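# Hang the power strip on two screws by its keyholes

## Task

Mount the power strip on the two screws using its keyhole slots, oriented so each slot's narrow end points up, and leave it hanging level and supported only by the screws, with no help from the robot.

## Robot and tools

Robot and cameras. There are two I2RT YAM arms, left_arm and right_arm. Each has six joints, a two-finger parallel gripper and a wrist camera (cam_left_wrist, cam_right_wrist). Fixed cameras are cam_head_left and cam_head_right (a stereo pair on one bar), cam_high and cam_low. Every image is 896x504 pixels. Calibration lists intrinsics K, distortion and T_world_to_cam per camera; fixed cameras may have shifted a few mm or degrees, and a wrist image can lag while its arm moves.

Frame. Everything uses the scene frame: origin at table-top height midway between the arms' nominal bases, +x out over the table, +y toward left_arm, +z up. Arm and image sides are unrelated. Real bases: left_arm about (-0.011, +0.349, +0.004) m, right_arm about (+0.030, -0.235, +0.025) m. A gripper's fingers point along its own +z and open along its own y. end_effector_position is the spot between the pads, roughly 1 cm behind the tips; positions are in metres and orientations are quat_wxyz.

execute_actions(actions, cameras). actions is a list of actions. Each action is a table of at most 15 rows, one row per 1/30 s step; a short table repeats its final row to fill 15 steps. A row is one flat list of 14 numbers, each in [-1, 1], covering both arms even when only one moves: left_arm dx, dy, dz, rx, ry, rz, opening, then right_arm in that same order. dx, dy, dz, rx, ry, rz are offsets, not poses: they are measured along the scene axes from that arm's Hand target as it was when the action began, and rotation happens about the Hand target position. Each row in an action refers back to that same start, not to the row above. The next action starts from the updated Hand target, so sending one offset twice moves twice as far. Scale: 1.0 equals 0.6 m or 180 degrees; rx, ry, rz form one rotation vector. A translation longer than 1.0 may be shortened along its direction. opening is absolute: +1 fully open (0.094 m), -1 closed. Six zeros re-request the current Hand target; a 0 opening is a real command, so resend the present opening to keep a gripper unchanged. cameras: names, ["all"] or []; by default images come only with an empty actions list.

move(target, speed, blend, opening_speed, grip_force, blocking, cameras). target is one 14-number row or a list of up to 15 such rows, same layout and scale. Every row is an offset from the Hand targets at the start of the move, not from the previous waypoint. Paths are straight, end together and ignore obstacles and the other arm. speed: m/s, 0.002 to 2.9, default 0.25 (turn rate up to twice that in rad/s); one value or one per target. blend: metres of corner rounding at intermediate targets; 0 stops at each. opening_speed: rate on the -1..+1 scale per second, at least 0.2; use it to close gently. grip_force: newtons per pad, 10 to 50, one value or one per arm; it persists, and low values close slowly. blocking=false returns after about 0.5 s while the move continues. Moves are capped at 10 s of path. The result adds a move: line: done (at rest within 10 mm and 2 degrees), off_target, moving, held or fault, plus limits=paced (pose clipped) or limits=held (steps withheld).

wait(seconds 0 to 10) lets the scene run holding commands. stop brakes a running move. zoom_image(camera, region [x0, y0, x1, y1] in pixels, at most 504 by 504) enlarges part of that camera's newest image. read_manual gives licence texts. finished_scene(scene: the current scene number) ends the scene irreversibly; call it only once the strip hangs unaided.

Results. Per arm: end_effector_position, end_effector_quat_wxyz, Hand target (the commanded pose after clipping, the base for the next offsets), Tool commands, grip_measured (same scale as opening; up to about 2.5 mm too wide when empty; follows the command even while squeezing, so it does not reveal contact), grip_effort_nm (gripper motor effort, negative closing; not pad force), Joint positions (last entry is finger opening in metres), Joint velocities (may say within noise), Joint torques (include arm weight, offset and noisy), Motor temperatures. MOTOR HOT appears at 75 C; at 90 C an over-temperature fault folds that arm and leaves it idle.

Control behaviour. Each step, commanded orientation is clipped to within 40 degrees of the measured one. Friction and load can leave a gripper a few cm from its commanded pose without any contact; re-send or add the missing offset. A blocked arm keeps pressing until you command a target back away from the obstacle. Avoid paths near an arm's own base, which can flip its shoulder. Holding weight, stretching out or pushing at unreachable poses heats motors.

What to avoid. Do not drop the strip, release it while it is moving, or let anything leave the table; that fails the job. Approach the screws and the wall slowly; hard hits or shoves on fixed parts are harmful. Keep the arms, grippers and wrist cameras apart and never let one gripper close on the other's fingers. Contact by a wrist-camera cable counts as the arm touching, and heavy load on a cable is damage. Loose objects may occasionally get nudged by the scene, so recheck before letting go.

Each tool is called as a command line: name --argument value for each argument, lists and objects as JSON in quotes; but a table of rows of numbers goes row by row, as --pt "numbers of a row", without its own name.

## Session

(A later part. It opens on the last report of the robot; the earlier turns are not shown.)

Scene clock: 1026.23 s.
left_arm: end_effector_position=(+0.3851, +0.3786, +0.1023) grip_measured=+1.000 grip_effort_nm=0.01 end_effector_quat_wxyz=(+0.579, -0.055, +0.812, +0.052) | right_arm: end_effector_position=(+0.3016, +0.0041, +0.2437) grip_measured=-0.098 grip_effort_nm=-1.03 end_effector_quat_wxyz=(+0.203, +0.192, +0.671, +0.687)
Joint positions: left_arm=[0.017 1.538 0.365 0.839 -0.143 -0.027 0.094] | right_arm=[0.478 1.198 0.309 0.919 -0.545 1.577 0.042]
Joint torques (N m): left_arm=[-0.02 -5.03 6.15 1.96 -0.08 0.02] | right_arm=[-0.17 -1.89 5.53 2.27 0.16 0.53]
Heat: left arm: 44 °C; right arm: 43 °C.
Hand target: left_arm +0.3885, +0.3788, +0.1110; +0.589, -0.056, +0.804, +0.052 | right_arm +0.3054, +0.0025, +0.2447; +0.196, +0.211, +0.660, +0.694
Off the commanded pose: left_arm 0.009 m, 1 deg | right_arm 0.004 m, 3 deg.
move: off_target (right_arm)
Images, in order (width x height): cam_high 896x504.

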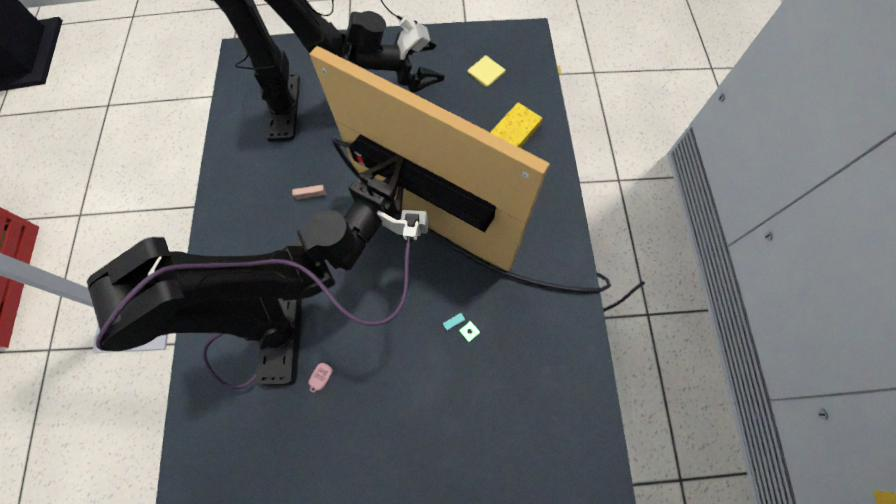

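move --target '[0,0,0,0,0,0,1,0,0,0,0,0,0,0.08]' --speed 0.04 --opening_speed 0.3 --cameras '["cam_high","cam_right_wrist"]'

zoom_image --camera "cam_high" --region '[320, 110, 510, 240]'

Scene clock: 1028.60 s.
left_arm: end_effector_position=(+0.3851, +0.3786, +0.1023) grip_measured=+1.000 grip_effort_nm=0.00 end_effector_quat_wxyz=(+0.579, -0.055, +0.812, +0.052) | right_arm: end_effector_position=(+0.3028, +0.0039, +0.2444) grip_measured=+0.078 grip_effort_nm=0.08 end_effector_quat_wxyz=(+0.188, +0.210, +0.663, +0.693)
Joint positions: left_arm=[0.017 1.538 0.365 0.839 -0.143 -0.027 0.094] | right_arm=[0.478 1.206 0.309 0.936 -0.541 1.632 0.051]
Joint torques (N m): left_arm=[-0.05 -5.03 6.15 1.96 -0.08 0.03] | right_arm=[0.01 -2.19 5.42 2.15 0.11 -0.03]
Heat: left arm: 44 °C; right arm: 43 °C.
Hand target: left_arm +0.3885, +0.3788, +0.1110; +0.589, -0.056, +0.804, +0.052 | right_arm +0.3054, +0.0025, +0.2447; +0.196, +0.211, +0.660, +0.694
Off the commanded pose: left_arm 0.009 m, 1 deg | right_arm 0.003 m, 1 deg.
move: done
camera_calibration:
cam_right_wrist: T_world_to_cam=[[0.00889041, 0.0613874, -0.998074, 0.245938], [-0.989334, 0.145666, 0.000146754, 0.335097], [0.145394, 0.987427, 0.0620277, 0.0269323], [0, 0, 0, 1]] pos_world=[0.32542, -0.0905033, 0.243745]
Images, in order (width x height): cam_high 896x504, cam_right_wrist 896x504.

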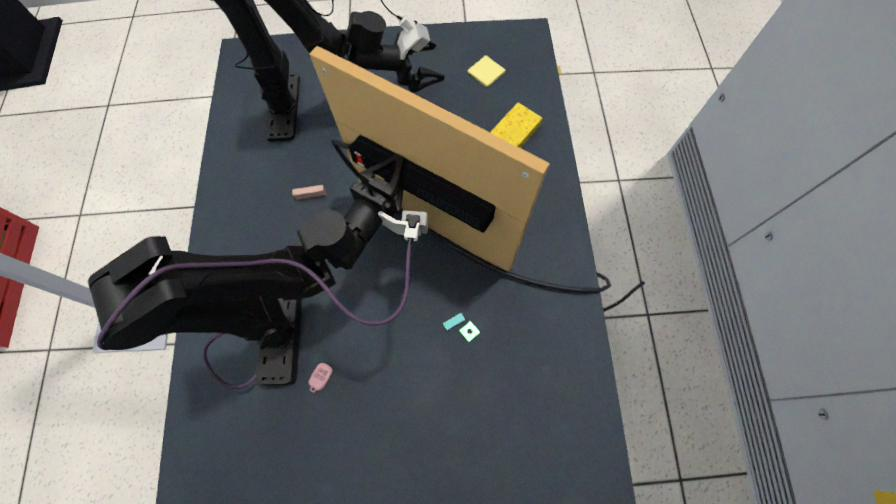

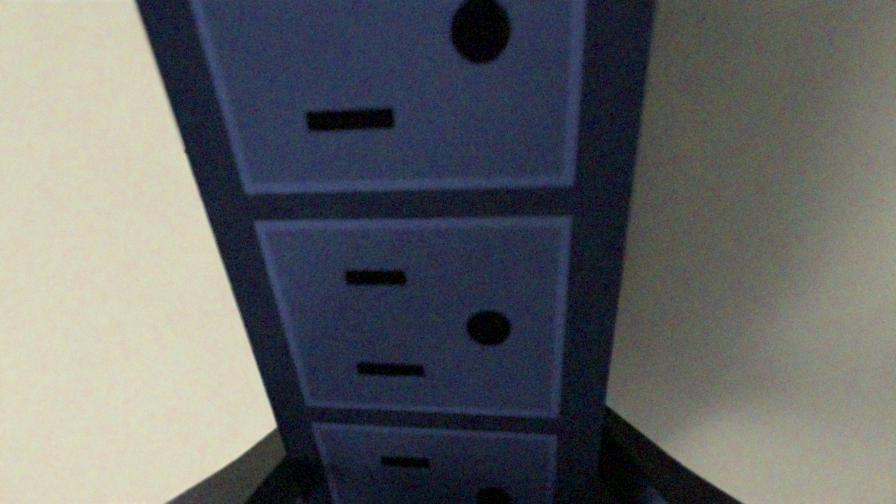

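Scaled by 2.653 from the camera's 896x504 image, which has a finer 1280x720 frame.

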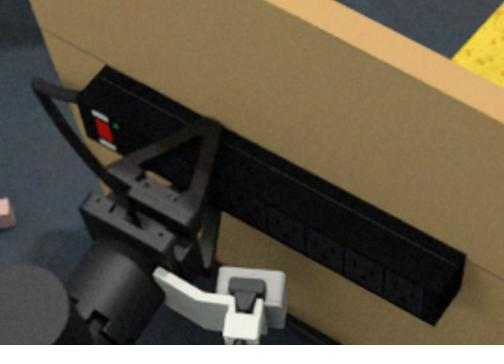

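move --target '[0,0,0,0,0,0,1,-0.0049,-0.0071,0.0267,0.0044,-0.0195,0,0.08]' --speed 0.04 --cameras '[]'

Scene clock: 1031.37 s.
left_arm: end_effector_position=(+0.3851, +0.3786, +0.1023) grip_measured=+1.000 grip_effort_nm=0.00 end_effector_quat_wxyz=(+0.579, -0.055, +0.812, +0.052) | right_arm: end_effector_position=(+0.3040, +0.0022, +0.2466) grip_measured=+0.079 grip_effort_nm=0.07 end_effector_quat_wxyz=(+0.193, +0.208, +0.661, +0.695)
Joint positions: left_arm=[0.017 1.538 0.365 0.839 -0.143 -0.027 0.094] | right_arm=[0.472 1.204 0.309 0.942 -0.541 1.629 0.051]
Joint torques (N m): left_arm=[-0.02 -5.04 6.13 1.96 -0.08 0.03] | right_arm=[-0.91 -5.33 5.56 2.23 -0.02 -0.16]
Heat: left arm: 44 °C; right arm: 43 °C.
Hand target: left_arm +0.3885, +0.3788, +0.1110; +0.589, -0.056, +0.804, +0.052 | right_arm +0.3023, -0.0017, +0.2609; +0.215, +0.191, +0.649, +0.705
Off the commanded pose: left_arm 0.009 m, 1 deg | right_arm 0.015 m, 4 deg.
move: off_target (right_arm)
No camera images: "cameras" was empty.

move --pt "0 0 0 0 0 0 1 0 0 -0.01 -0.0065 0.0044 0 0.08" --pt "0 0 0 0 0 0 1 -0.0094 -0.0137 -0.01 -0.0065 0.0044 0 0.08" --speed 0.04 --cameras '["cam_right_wrist"]'

Scene clock: 1037.47 s.
left_arm: end_effector_position=(+0.3851, +0.3786, +0.1023) grip_measured=+1.000 grip_effort_nm=0.01 end_effector_quat_wxyz=(+0.579, -0.055, +0.812, +0.052) | right_arm: end_effector_position=(+0.3001, -0.0075, +0.2473) grip_measured=+0.079 grip_effort_nm=0.07 end_effector_quat_wxyz=(+0.200, +0.207, +0.663, +0.691)
Joint positions: left_arm=[0.017 1.538 0.365 0.839 -0.143 -0.027 0.094] | right_arm=[0.442 1.147 0.288 0.902 -0.563 1.615 0.051]
Joint torques (N m): left_arm=[-0.02 -5.01 6.15 1.96 -0.08 0.03] | right_arm=[-0.42 -4.82 5.35 2.03 -0.12 -0.13]
Heat: left arm: 44 °C; right arm: 43 °C.
Hand target: left_arm +0.3885, +0.3788, +0.1110; +0.589, -0.056, +0.804, +0.052 | right_arm +0.2968, -0.0099, +0.2548; +0.212, +0.194, +0.657, +0.697
Off the commanded pose: left_arm 0.009 m, 1 deg | right_arm 0.009 m, 2 deg.
move: done
camera_calibration:
cam_right_wrist: T_world_to_cam=[[0.0288962, 0.0530834, -0.998172, 0.243485], [-0.986908, 0.160034, -0.0200594, 0.338501], [0.158676, 0.985683, 0.0570128, 0.0356616], [0, 0, 0, 1]] pos_world=[0.321375, -0.102248, 0.247796]
Images, in order (width x height): cam_right_wrist 896x504.

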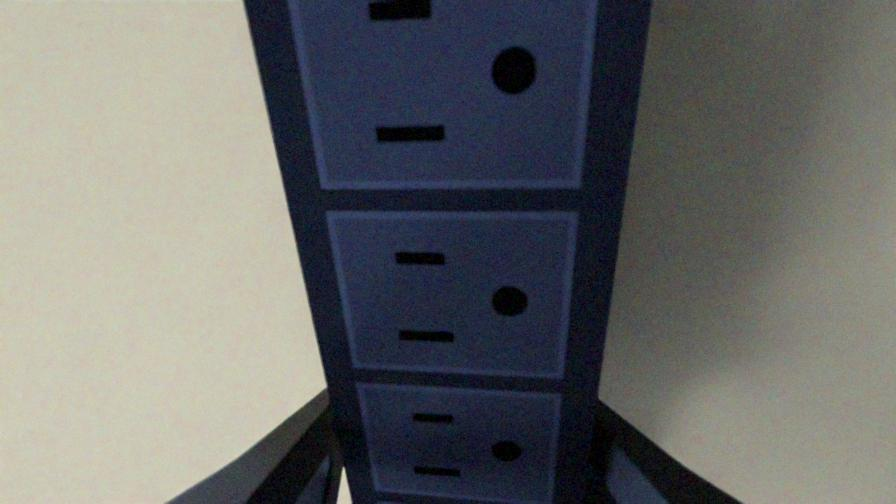

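move --pt "0 0 0 0 0 0 1 -0.0142 -0.0206 -0.003 -0.002 0.0013 0 0.08" --pt "0 0 0 0 0 0 1 -0.0283 -0.0412 -0.003 -0.002 0.0013 0 0.08" --speed 0.04 --blend '[0.003,0]' --cameras '["cam_high","cam_right_wrist"]'

zoom_image --camera "cam_high" --region '[320, 110, 510, 240]'

Scene clock: 1039.80 s.
left_arm: end_effector_position=(+0.3851, +0.3786, +0.1023) grip_measured=+1.000 grip_effort_nm=0.00 end_effector_quat_wxyz=(+0.579, -0.055, +0.812, +0.052) | right_arm: end_effector_position=(+0.2823, -0.0328, +0.2549) grip_measured=+0.079 grip_effort_nm=0.07 end_effector_quat_wxyz=(+0.208, +0.197, +0.658, +0.696)
Joint positions: left_arm=[0.017 1.538 0.365 0.839 -0.143 -0.027 0.094] | right_arm=[0.341 0.967 0.228 0.809 -0.666 1.614 0.051]
Joint torques (N m): left_arm=[-0.02 -5.03 6.13 1.96 -0.08 0.03] | right_arm=[-0.36 -2.82 5.37 1.82 -0.05 -0.07]
Heat: left arm: 44 °C; right arm: 43 °C.
Hand target: left_arm +0.3885, +0.3788, +0.1110; +0.589, -0.056, +0.804, +0.052 | right_arm +0.2798, -0.0346, +0.2531; +0.212, +0.195, +0.660, +0.694
Off the commanded pose: left_arm 0.009 m, 1 deg | right_arm 0.004 m, 1 deg.
move: done
camera_calibration:
cam_right_wrist: T_world_to_cam=[[0.056766, 0.0574994, -0.99673, 0.24489], [-0.986294, 0.158147, -0.0470484, 0.33183], [0.154925, 0.98574, 0.0656887, 0.0618882], [0, 0, 0, 1]] pos_world=[0.303793, -0.127565, 0.255636]
Images, in order (width x height): cam_high 896x504, cam_right_wrist 896x504.

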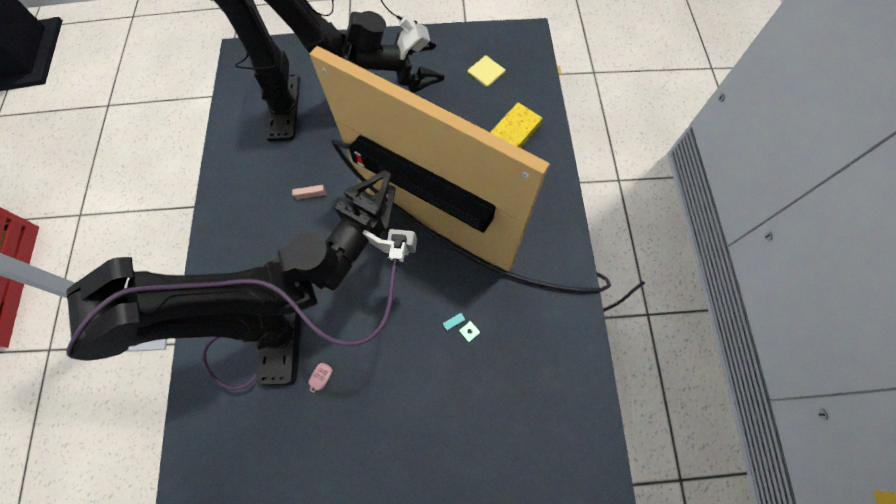

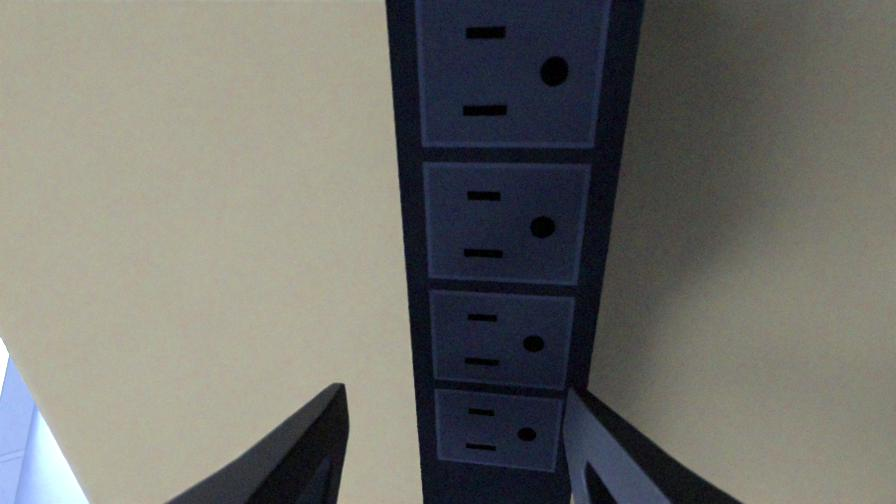

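Scaled by 2.653 from the camera's 896x504 image, which has a finer 1280x720 frame.

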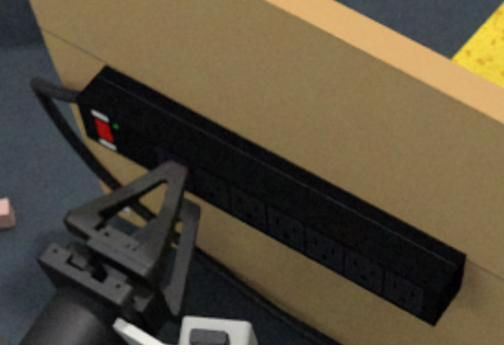

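move --pt "0 0 0 0 0 0 1 -0.025 -0.0364 0.003 0 0 0 0.08" --pt "0 0 0 0 0 0 1 0.02 -0.085 0.01 0 0 0 0.08" --speed 0.06 --blend '[0.01,0]' --cameras '["cam_high","cam_head_right","cam_head_left"]'

zoom_image --camera "cam_high" --region '[335, 120, 395, 162]'

zoom_image --camera "cam_high" --region '[465, 185, 525, 227]'

Scene clock: 1043.27 s.
left_arm: end_effector_position=(+0.3851, +0.3786, +0.1023) grip_measured=+1.000 grip_effort_nm=0.00 end_effector_quat_wxyz=(+0.579, -0.055, +0.812, +0.052) | right_arm: end_effector_position=(+0.2883, -0.0851, +0.2444) grip_measured=+0.079 grip_effort_nm=0.07 end_effector_quat_wxyz=(+0.195, +0.213, +0.664, +0.689)
Joint positions: left_arm=[0.017 1.538 0.365 0.839 -0.143 -0.027 0.094] | right_arm=[0.014 0.957 0.207 0.797 -0.991 1.646 0.051]
Joint torques (N m): left_arm=[-0.02 -5.03 6.15 1.96 -0.08 0.02] | right_arm=[-0.47 -0.62 8.57 1.96 -0.09 -0.02]
Heat: left arm: 44 °C; right arm: 42 °C.
Hand target: left_arm +0.3885, +0.3788, +0.1110; +0.589, -0.056, +0.804, +0.052 | right_arm +0.2918, -0.0857, +0.2591; +0.212, +0.195, +0.660, +0.694
Off the commanded pose: left_arm 0.009 m, 1 deg | right_arm 0.015 m, 3 deg.
move: off_target (right_arm)
Images, in order (width x height): cam_head_left 896x504, cam_head_right 896x504, cam_high 896x504.

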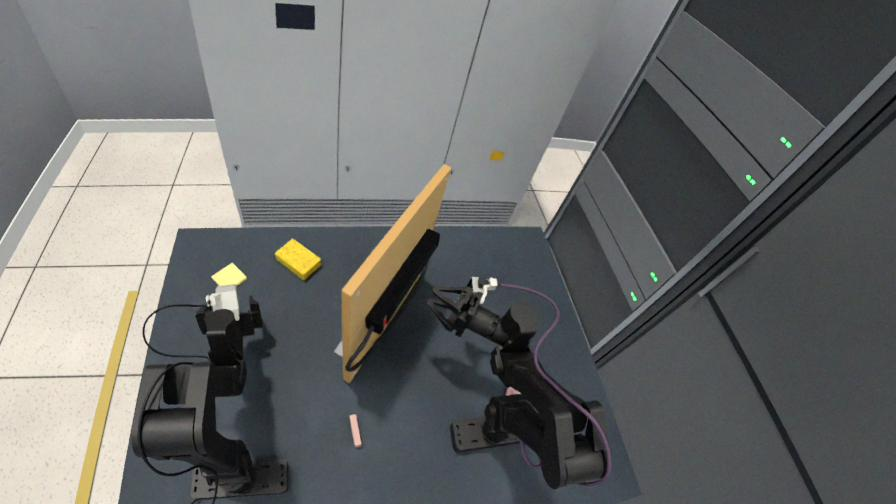

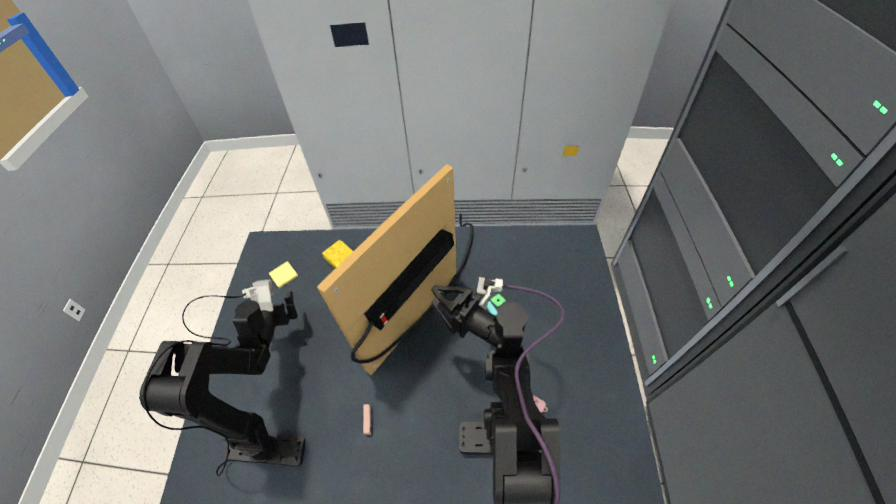

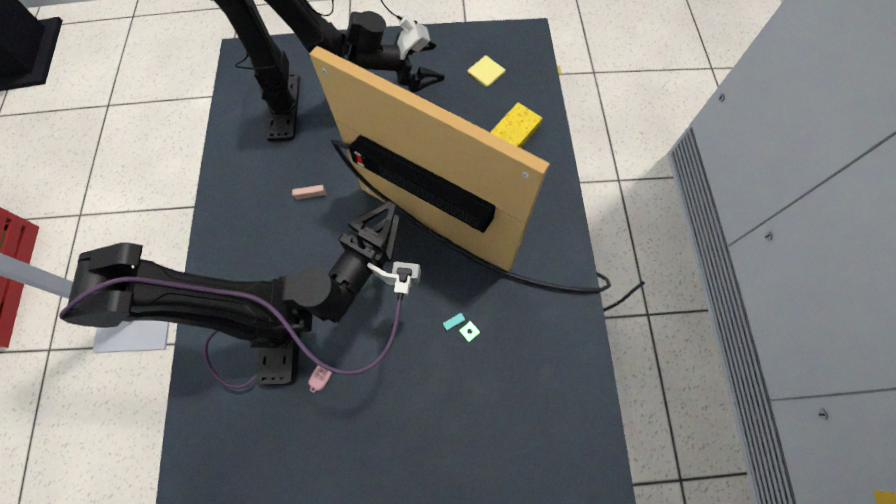

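Scaled by 8.400 from the camera's 896x504 image, which has a finer 1280x720 frame.

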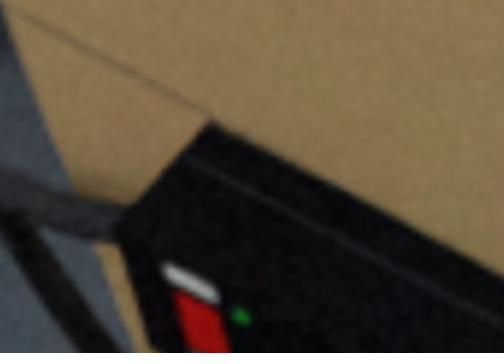

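Scaled by 8.400 from the camera's 896x504 image, which has a finer 1280x720 frame.

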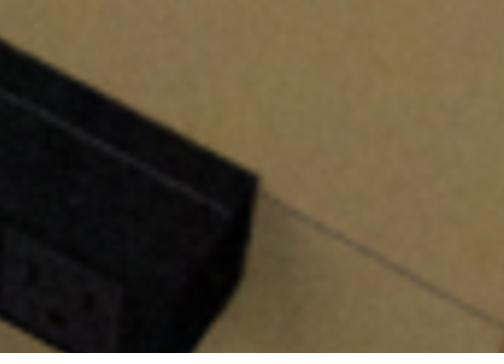

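zoom_image --camera "cam_head_right" --region '[340, 210, 480, 370]'

zoom_image --camera "cam_high" --region '[330, 120, 510, 240]'

Scaled by 3.150 from the camera's 896x504 image, which has a finer 1280x720 frame.

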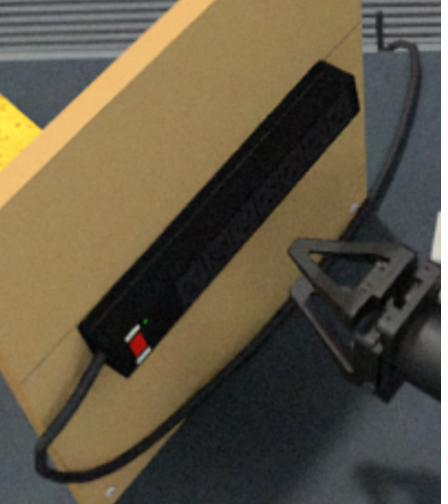

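Scaled by 2.800 from the camera's 896x504 image, which has a finer 1280x720 frame.

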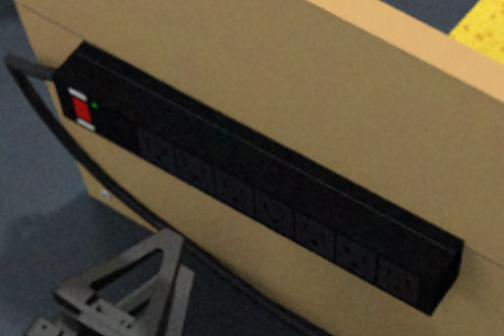

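wait --seconds 1 --cameras '["cam_high"]'

zoom_image --camera "cam_high" --region '[465, 185, 525, 227]'

zoom_image --camera "cam_high" --region '[335, 120, 395, 162]'

Scene clock: 1048.23 s.
left_arm: end_effector_position=(+0.3851, +0.3786, +0.1023) grip_measured=+1.000 grip_effort_nm=0.01 end_effector_quat_wxyz=(+0.579, -0.055, +0.812, +0.052) | right_arm: end_effector_position=(+0.2882, -0.0850, +0.2445) grip_measured=+0.079 grip_effort_nm=0.07 end_effector_quat_wxyz=(+0.195, +0.213, +0.664, +0.689)
Joint positions: left_arm=[0.017 1.538 0.365 0.839 -0.143 -0.027 0.094] | right_arm=[0.014 0.957 0.207 0.797 -0.991 1.646 0.051]
Joint torques (N m): left_arm=[-0.03 -5.04 6.15 1.96 -0.08 0.03] | right_arm=[-0.39 -0.8 8.62 1.96 -0.06 0.01]
Heat: left arm: 45 °C; right arm: 42 °C.
Hand target: left_arm +0.3885, +0.3788, +0.1110; +0.589, -0.056, +0.804, +0.052 | right_arm +0.2918, -0.0857, +0.2591; +0.212, +0.195, +0.660, +0.694
Tool commands: left_gripper/opening=+1.0 right_gripper/opening=+0.08
Off the commanded pose: left_arm 0.009 m, 1 deg | right_arm 0.015 m, 3 deg.
wait: 1.00 s; at rest from the start
Images, in order (width x height): cam_high 896x504.

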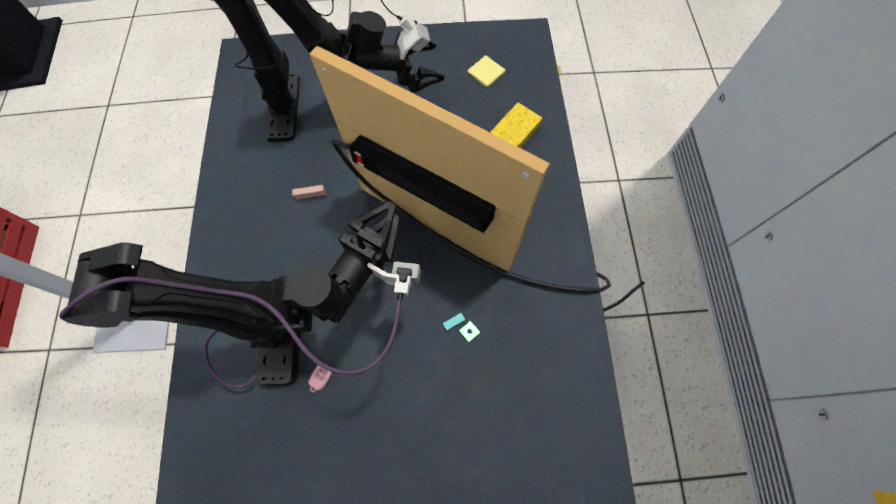

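Scaled by 8.400 from the camera's 896x504 image, which has a finer 1280x720 frame.

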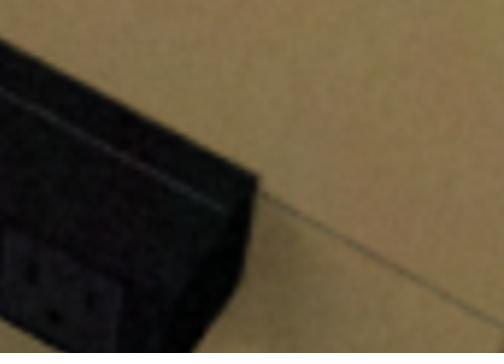

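Scaled by 8.400 from the camera's 896x504 image, which has a finer 1280x720 frame.

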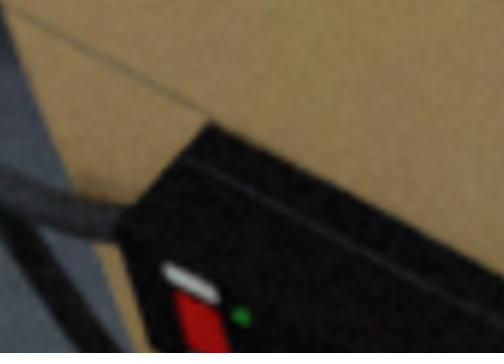

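move --pt "0 0 0 0 0 0 1 -0.01 -0.06 0.01 0 0 0 0.08" --pt "0 0 0 0 0 0 1 0.06 -0.2 0.1 0 0 -0.1 0.08" --speed 0.12 --blend '[0.01,0]' --cameras '["cam_high","cam_head_right","cam_right_wrist"]'

zoom_image --camera "cam_high" --region '[310, 110, 520, 250]'

zoom_image --camera "cam_high" --region '[465, 185, 525, 227]'

Scene clock: 1052.80 s.
left_arm: end_effector_position=(+0.3851, +0.3786, +0.1023) grip_measured=+1.000 grip_effort_nm=0.00 end_effector_quat_wxyz=(+0.579, -0.055, +0.812, +0.052) | right_arm: end_effector_position=(+0.3253, -0.2024, +0.3076) grip_measured=+0.079 grip_effort_nm=0.07 end_effector_quat_wxyz=(+0.300, +0.304, +0.621, +0.657)
Joint positions: left_arm=[0.017 1.538 0.365 0.839 -0.143 -0.027 0.094] | right_arm=[-0.467 0.928 0.437 0.602 -1.173 1.7 0.051]
Joint torques (N m): left_arm=[-0.03 -5.03 6.15 1.97 -0.08 0.03] | right_arm=[-0.43 -1.28 8.96 1.52 0.13 -0.07]
Heat: left arm: 45 °C; right arm: 42 °C.
Hand target: left_arm +0.3885, +0.3788, +0.1110; +0.589, -0.056, +0.804, +0.052 | right_arm +0.3278, -0.2057, +0.3190; +0.317, +0.296, +0.621, +0.653
Off the commanded pose: left_arm 0.009 m, 1 deg | right_arm 0.012 m, 2 deg.
move: off_target (right_arm)
camera_calibration:
cam_right_wrist: T_world_to_cam=[[0.044915, 0.0507997, -0.997698, 0.307521], [-0.896798, 0.44208, -0.0178633, 0.422864], [0.440155, 0.895536, 0.065413, 0.107971], [0, 0, 0, 1]] pos_world=[0.317887, -0.299254, 0.307305]
Images, in order (width x height): cam_head_right 896x504, cam_high 896x504, cam_right_wrist 896x504.

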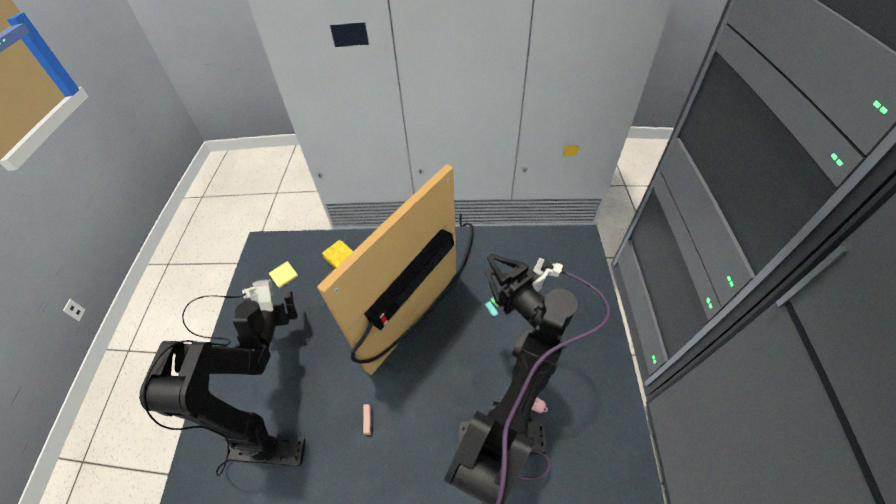

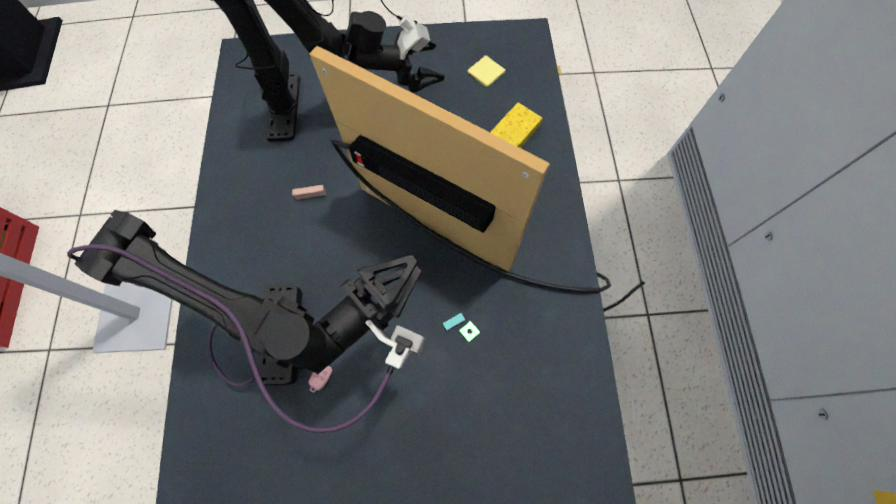

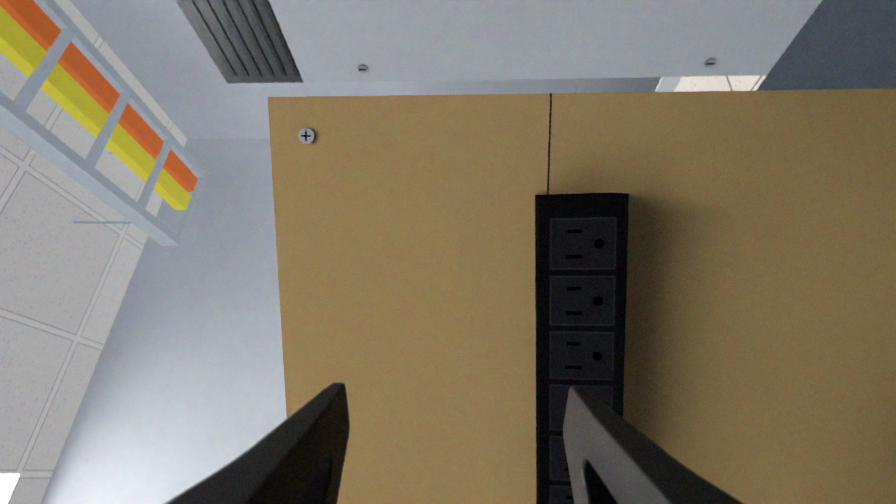

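Scaled by 2.400 from the camera's 896x504 image, which has a finer 1280x720 frame.

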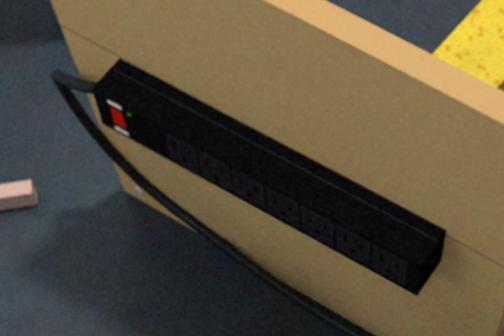

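Scaled by 8.400 from the camera's 896x504 image, which has a finer 1280x720 frame.

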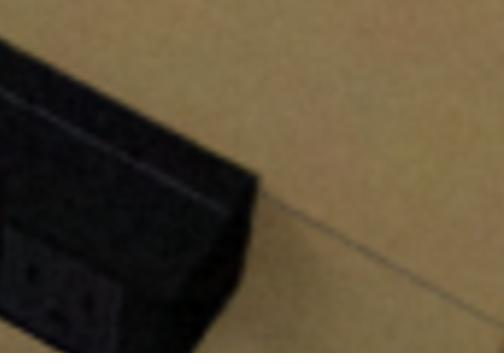

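zoom_image --camera "cam_right_wrist" --region '[480, 80, 700, 500]'

Scaled by 1.200 from the camera's 896x504 image, which has a finer 1280x720 frame.

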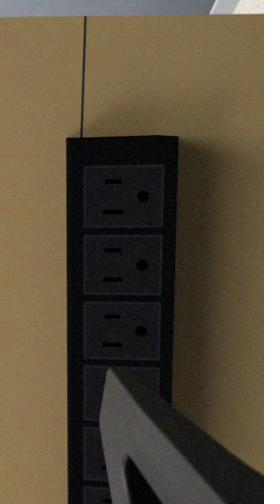

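move --pt "0 0 0 0 0 0 1 0.1157 0.1062 0.003 0 0 0.0944 -1" --speed 0.15 --cameras '["cam_right_wrist"]'

Scene clock: 1058.60 s.
left_arm: end_effector_position=(+0.3851, +0.3786, +0.1023) grip_measured=+1.000 grip_effort_nm=0.00 end_effector_quat_wxyz=(+0.579, -0.055, +0.812, +0.052) | right_arm: end_effector_position=(+0.3943, -0.1433, +0.3090) grip_measured=-0.987 grip_effort_nm=-0.68 end_effector_quat_wxyz=(+0.205, +0.221, +0.658, +0.690)
Joint positions: left_arm=[0.017 1.538 0.365 0.839 -0.143 -0.027 0.094] | right_arm=[-0.194 1.37 0.696 0.766 -1.17 1.691 0.001]
Joint torques (N m): left_arm=[-0.02 -5.01 6.13 1.96 -0.08 0.03] | right_arm=[0.43 -4.18 8.75 1.88 -0.04 -0.01]
Heat: left arm: 45 °C; right arm: 42 °C.
Hand target: left_arm +0.3885, +0.3788, +0.1110; +0.589, -0.056, +0.804, +0.052 | right_arm +0.3973, -0.1420, +0.3208; +0.217, +0.201, +0.658, +0.692
Off the commanded pose: left_arm 0.009 m, 1 deg | right_arm 0.012 m, 3 deg.
move: off_target (right_arm)
camera_calibration:
cam_right_wrist: T_world_to_cam=[[0.0180668, 0.0605192, -0.998004, 0.314794], [-0.982391, 0.186724, -0.00646122, 0.452208], [0.18596, 0.980547, 0.062827, 0.137804], [0, 0, 0, 1]] pos_world=[0.412932, -0.238612, 0.30843]
Images, in order (width x height): cam_right_wrist 896x504.

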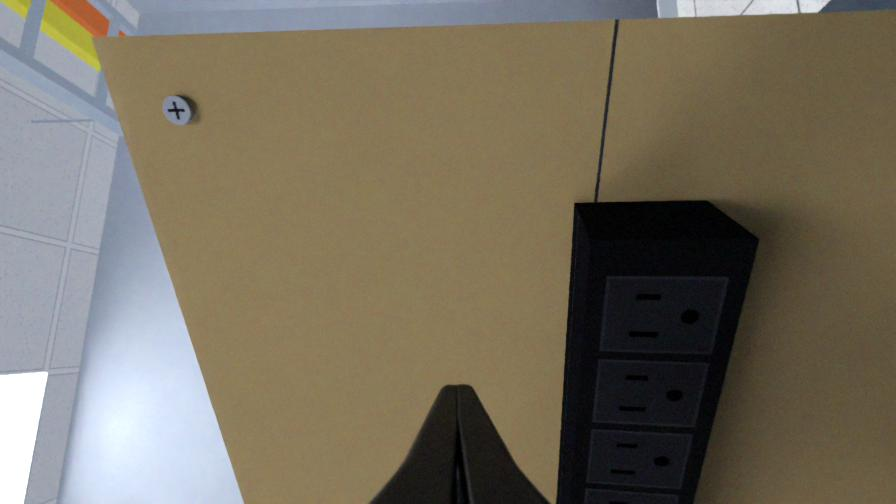

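move --pt "0 0 0 0 0 0 1 0.0595 0.0865 0 -0.004 0.002 0 -1" --speed 0.08 --cameras '["cam_high","cam_right_wrist"]'

zoom_image --camera "cam_high" --region '[380, 130, 540, 260]'

Scene clock: 1061.40 s.
left_arm: end_effector_position=(+0.3851, +0.3786, +0.1023) grip_measured=+1.000 grip_effort_nm=0.00 end_effector_quat_wxyz=(+0.579, -0.055, +0.812, +0.052) | right_arm: end_effector_position=(+0.4265, -0.0904, +0.3138) grip_measured=-0.987 grip_effort_nm=-0.68 end_effector_quat_wxyz=(+0.205, +0.208, +0.664, +0.688)
Joint positions: left_arm=[0.017 1.538 0.365 0.839 -0.143 -0.027 0.094] | right_arm=[0.001 1.476 0.817 0.717 -0.996 1.634 0.001]
Joint torques (N m): left_arm=[-0.03 -5.03 6.13 1.96 -0.08 0.03] | right_arm=[0.32 -5.04 8.99 1.68 0.1 -0.09]
Heat: left arm: 45 °C; right arm: 42 °C.
Hand target: left_arm +0.3885, +0.3788, +0.1110; +0.589, -0.056, +0.804, +0.052 | right_arm +0.4329, -0.0901, +0.3210; +0.217, +0.201, +0.663, +0.687
Off the commanded pose: left_arm 0.009 m, 1 deg | right_arm 0.010 m, 2 deg.
move: done
camera_calibration:
cam_right_wrist: T_world_to_cam=[[0.0335681, 0.0452492, -0.998412, 0.307962], [-0.985579, 0.167278, -0.0255554, 0.479572], [0.165856, 0.984871, 0.0502118, 0.0925524], [0, 0, 0, 1]] pos_world=[0.446968, -0.185309, 0.315081]
Images, in order (width x height): cam_high 896x504, cam_right_wrist 896x504.

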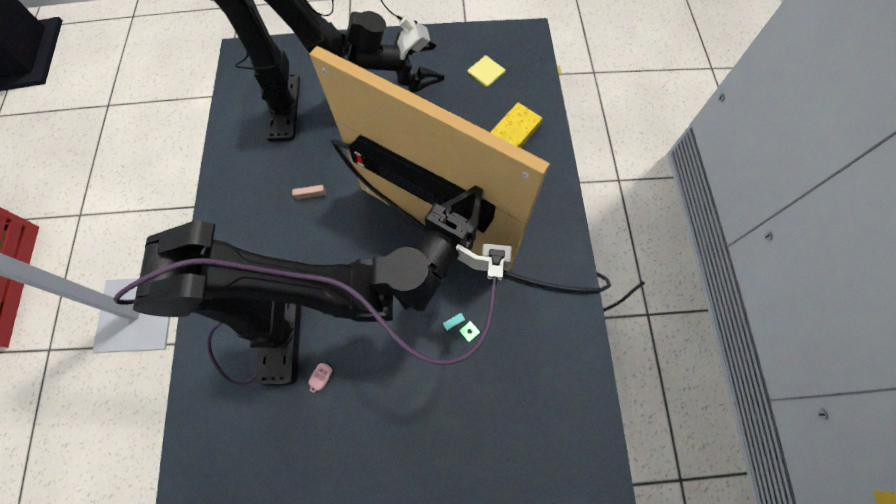

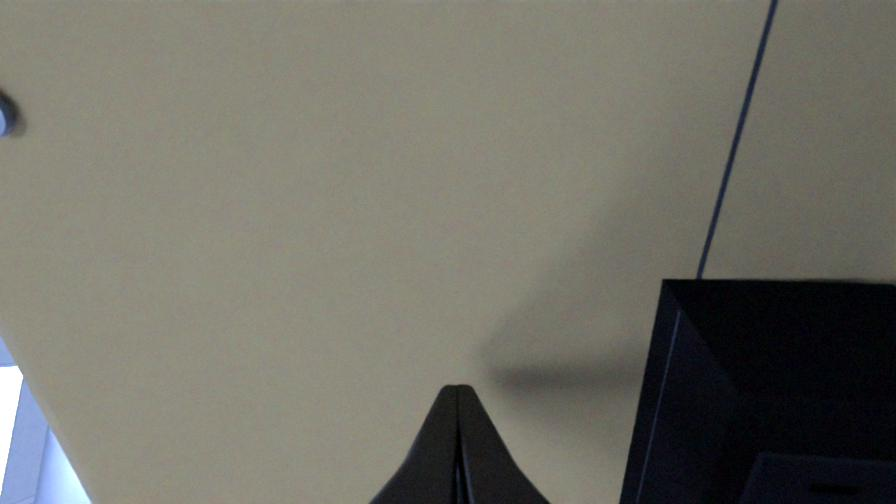

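Scaled by 3.150 from the camera's 896x504 image, which has a finer 1280x720 frame.

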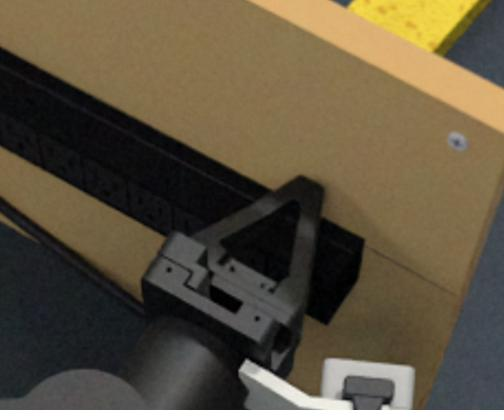

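move --pt "0 0 0 0 0 0 1 0 0 -0.035 0 0 0 -1" --speed 0.05 --cameras '[]'

Scene clock: 1063.07 s.
left_arm: end_effector_position=(+0.3851, +0.3786, +0.1023) grip_measured=+1.000 grip_effort_nm=0.00 end_effector_quat_wxyz=(+0.579, -0.055, +0.812, +0.052) | right_arm: end_effector_position=(+0.4314, -0.0906, +0.3043) grip_measured=-0.987 grip_effort_nm=-0.68 end_effector_quat_wxyz=(+0.210, +0.204, +0.663, +0.689)
Joint positions: left_arm=[0.017 1.538 0.365 0.839 -0.143 -0.027 0.094] | right_arm=[0.001 1.515 0.806 0.777 -0.995 1.63 0.001]
Joint torques (N m): left_arm=[-0.03 -5.03 6.13 1.97 -0.09 0.03] | right_arm=[0.35 -5.37 5.24 1.95 0.1 -0.1]
Heat: left arm: 45 °C; right arm: 42 °C.
Hand target: left_arm +0.3885, +0.3788, +0.1110; +0.589, -0.056, +0.804, +0.052 | right_arm +0.4330, -0.0901, +0.2999; +0.217, +0.201, +0.663, +0.687
Off the commanded pose: left_arm 0.009 m, 1 deg | right_arm 0.005 m, 1 deg.
move: done
No camera images: "cameras" was empty.

move --pt "0 0 0 0 0 0 1 0 0 -0.022 0 0 0 -1" --speed 0.04 --cameras '[]'

move --pt "0 0 0 0 0 0 1 0 0 -0.01 0 0 0 -1" --speed 0.03 --cameras '["cam_right_wrist"]'

Scene clock: 1064.93 s.
left_arm: end_effector_position=(+0.3851, +0.3786, +0.1023) grip_measured=+1.000 grip_effort_nm=0.00 end_effector_quat_wxyz=(+0.579, -0.055, +0.812, +0.052) | right_arm: end_effector_position=(+0.4316, -0.0906, +0.2911) grip_measured=-0.987 grip_effort_nm=-0.68 end_effector_quat_wxyz=(+0.210, +0.204, +0.663, +0.689)
Joint positions: left_arm=[0.017 1.538 0.365 0.839 -0.143 -0.027 0.094] | right_arm=[0.001 1.544 0.773 0.839 -0.995 1.629 0.001]
Joint torques (N m): left_arm=[-0.03 -5.03 6.13 1.96 -0.08 0.03] | right_arm=[0.34 -5.71 5.08 1.91 0.08 -0.1]
Heat: left arm: 45 °C; right arm: 42 °C.
Hand target: left_arm +0.3885, +0.3788, +0.1110; +0.589, -0.056, +0.804, +0.052 | right_arm +0.4330, -0.0901, +0.2866; +0.217, +0.201, +0.663, +0.687
Off the commanded pose: left_arm 0.009 m, 1 deg | right_arm 0.005 m, 1 deg.
move: done
No camera images: "cameras" was empty.

Scene clock: 1065.90 s.
left_arm: end_effector_position=(+0.3851, +0.3786, +0.1023) grip_measured=+1.000 grip_effort_nm=0.00 end_effector_quat_wxyz=(+0.579, -0.055, +0.812, +0.052) | right_arm: end_effector_position=(+0.4317, -0.0906, +0.2853) grip_measured=-0.987 grip_effort_nm=-0.68 end_effector_quat_wxyz=(+0.210, +0.203, +0.663, +0.689)
Joint positions: left_arm=[0.017 1.538 0.365 0.839 -0.143 -0.027 0.094] | right_arm=[0.001 1.558 0.759 0.867 -0.995 1.629 0.001]
Joint torques (N m): left_arm=[-0.03 -5.03 6.15 1.97 -0.08 0.03] | right_arm=[0.24 -5.56 5.04 1.93 0.09 -0.07]
Heat: left arm: 45 °C; right arm: 42 °C.
Hand target: left_arm +0.3885, +0.3788, +0.1110; +0.589, -0.056, +0.804, +0.052 | right_arm +0.4330, -0.0901, +0.2807; +0.217, +0.201, +0.663, +0.687
Off the commanded pose: left_arm 0.009 m, 1 deg | right_arm 0.005 m, 1 deg.
move: done
camera_calibration:
cam_right_wrist: T_world_to_cam=[[0.0465528, 0.0424822, -0.998012, 0.27342], [-0.984877, 0.168867, -0.038752, 0.487665], [0.166885, 0.984723, 0.049701, 0.093053], [0, 0, 0, 1]] pos_world=[0.452032, -0.185597, 0.28715]
Images, in order (width x height): cam_right_wrist 896x504.

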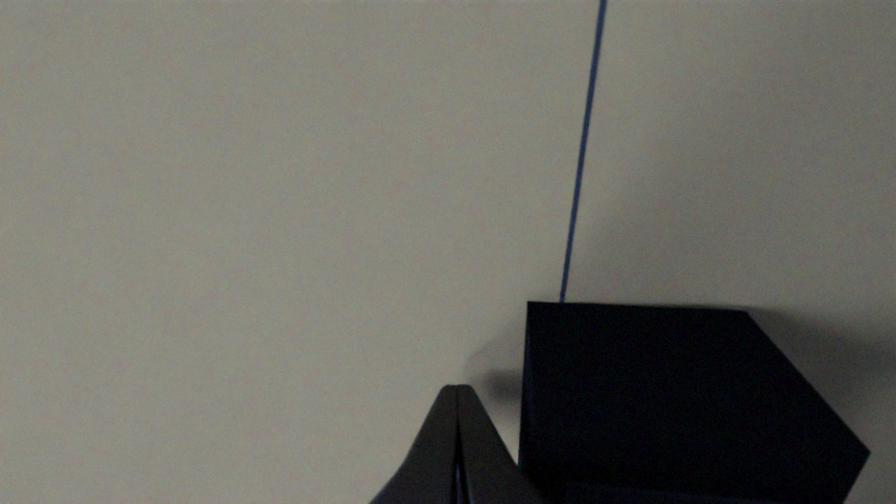

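move --pt "0 0 0 0 0 0 1 0 0 -0.013 0 0 0 -1" --speed 0.03 --cameras '[]'

move --pt "0 0 0 0 0 0 1 0 0 -0.008 0 0 0 -1" --speed 0.03 --cameras '["cam_right_wrist"]'

Scene clock: 1067.60 s.
left_arm: end_effector_position=(+0.3851, +0.3786, +0.1023) grip_measured=+1.000 grip_effort_nm=0.00 end_effector_quat_wxyz=(+0.579, -0.055, +0.812, +0.052) | right_arm: end_effector_position=(+0.4315, -0.0906, +0.2821) grip_measured=-0.987 grip_effort_nm=-0.68 end_effector_quat_wxyz=(+0.217, +0.197, +0.661, +0.691)
Joint positions: left_arm=[0.017 1.538 0.365 0.839 -0.143 -0.027 0.094] | right_arm=[0.001 1.574 0.745 0.918 -0.995 1.629 0.001]
Joint torques (N m): left_arm=[-0.03 -5.03 6.16 1.96 -0.08 0.03] | right_arm=[0.4 -5.04 4.57 1.79 0.12 -0.06]
Heat: left arm: 45 °C; right arm: 42 °C.
Hand target: left_arm +0.3885, +0.3788, +0.1110; +0.589, -0.056, +0.804, +0.052 | right_arm +0.4330, -0.0901, +0.2728; +0.217, +0.201, +0.663, +0.687
Off the commanded pose: left_arm 0.009 m, 1 deg | right_arm 0.009 m, 1 deg.
move: done
No camera images: "cameras" was empty.

Scene clock: 1068.47 s.
left_arm: end_effector_position=(+0.3851, +0.3786, +0.1023) grip_measured=+1.000 grip_effort_nm=0.00 end_effector_quat_wxyz=(+0.579, -0.055, +0.812, +0.052) | right_arm: end_effector_position=(+0.4315, -0.0906, +0.2784) grip_measured=-0.987 grip_effort_nm=-0.68 end_effector_quat_wxyz=(+0.219, +0.195, +0.661, +0.691)
Joint positions: left_arm=[0.017 1.538 0.365 0.839 -0.143 -0.027 0.094] | right_arm=[0.001 1.586 0.735 0.944 -0.995 1.629 0.001]
Joint torques (N m): left_arm=[-0.03 -5.03 6.15 1.96 -0.08 0.03] | right_arm=[0.54 -5.19 4.48 1.81 0.12 -0.06]
Heat: left arm: 45 °C; right arm: 41 °C.
Hand target: left_arm +0.3885, +0.3788, +0.1110; +0.589, -0.056, +0.804, +0.052 | right_arm +0.4330, -0.0901, +0.2680; +0.217, +0.201, +0.663, +0.687
Off the commanded pose: left_arm 0.009 m, 1 deg | right_arm 0.011 m, 1 deg.
move: off_target (right_arm)
camera_calibration:
cam_right_wrist: T_world_to_cam=[[0.0711911, 0.0420414, -0.996576, 0.255472], [-0.983613, 0.168875, -0.0631409, 0.493432], [0.165642, 0.984741, 0.0533749, 0.0929458], [0, 0, 0, 1]] pos_world=[0.451763, -0.185596, 0.280792]
Images, in order (width x height): cam_right_wrist 896x504.

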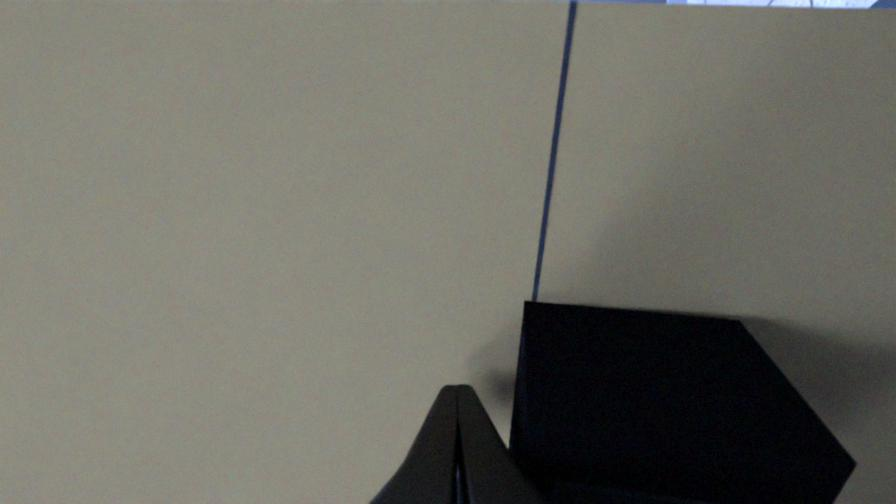

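move --pt "0 0 0 0 0 0 1 0 0 -0.006 0 0 0 -1" --speed 0.03 --cameras '[]'

move --pt "0 0 0 0 0 0 1 0 0 -0.006 0 0 0 -1" --speed 0.03 --cameras '["cam_right_wrist"]'

Scene clock: 1070.20 s.
left_arm: end_effector_position=(+0.3851, +0.3786, +0.1023) grip_measured=+1.000 grip_effort_nm=0.00 end_effector_quat_wxyz=(+0.579, -0.055, +0.812, +0.052) | right_arm: end_effector_position=(+0.4315, -0.0906, +0.2760) grip_measured=-0.987 grip_effort_nm=-0.68 end_effector_quat_wxyz=(+0.220, +0.193, +0.660, +0.691)
Joint positions: left_arm=[0.017 1.538 0.365 0.839 -0.143 -0.027 0.094] | right_arm=[0.001 1.595 0.729 0.965 -0.995 1.629 0.001]
Joint torques (N m): left_arm=[-0.02 -5.03 6.13 1.96 -0.08 0.03] | right_arm=[0.44 -5.09 4.42 1.75 0.08 -0.08]
Heat: left arm: 45 °C; right arm: 41 °C.
Hand target: left_arm +0.3885, +0.3788, +0.1110; +0.589, -0.056, +0.804, +0.052 | right_arm +0.4330, -0.0901, +0.2646; +0.217, +0.201, +0.663, +0.687
Off the commanded pose: left_arm 0.009 m, 1 deg | right_arm 0.012 m, 1 deg.
move: off_target (right_arm)
No camera images: "cameras" was empty.

Scene clock: 1071.03 s.
left_arm: end_effector_position=(+0.3851, +0.3786, +0.1023) grip_measured=+1.000 grip_effort_nm=0.00 end_effector_quat_wxyz=(+0.579, -0.055, +0.812, +0.052) | right_arm: end_effector_position=(+0.4315, -0.0907, +0.2743) grip_measured=-0.987 grip_effort_nm=-0.67 end_effector_quat_wxyz=(+0.223, +0.190, +0.659, +0.692)
Joint positions: left_arm=[0.017 1.538 0.365 0.839 -0.143 -0.027 0.094] | right_arm=[0.001 1.604 0.722 0.987 -0.994 1.629 0.001]
Joint torques (N m): left_arm=[-0.03 -5.03 6.15 1.97 -0.08 0.03] | right_arm=[0.34 -4.96 4.33 1.69 0.11 -0.09]
Heat: left arm: 45 °C; right arm: 41 °C.
Hand target: left_arm +0.3885, +0.3788, +0.1110; +0.589, -0.056, +0.804, +0.052 | right_arm +0.4330, -0.0901, +0.2608; +0.217, +0.201, +0.663, +0.687
Off the commanded pose: left_arm 0.009 m, 1 deg | right_arm 0.013 m, 2 deg.
move: off_target (right_arm)
camera_calibration:
cam_right_wrist: T_world_to_cam=[[0.0841341, 0.0418487, -0.995575, 0.245498], [-0.982655, 0.169184, -0.0759306, 0.496321], [0.165258, 0.984696, 0.055357, 0.0927711], [0, 0, 0, 1]] pos_world=[0.451727, -0.185595, 0.276962]
Images, in order (width x height): cam_right_wrist 896x504.

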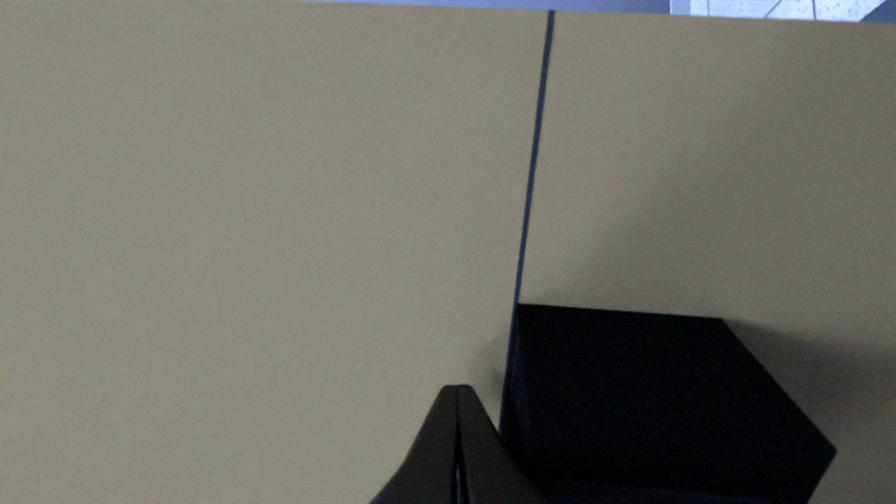

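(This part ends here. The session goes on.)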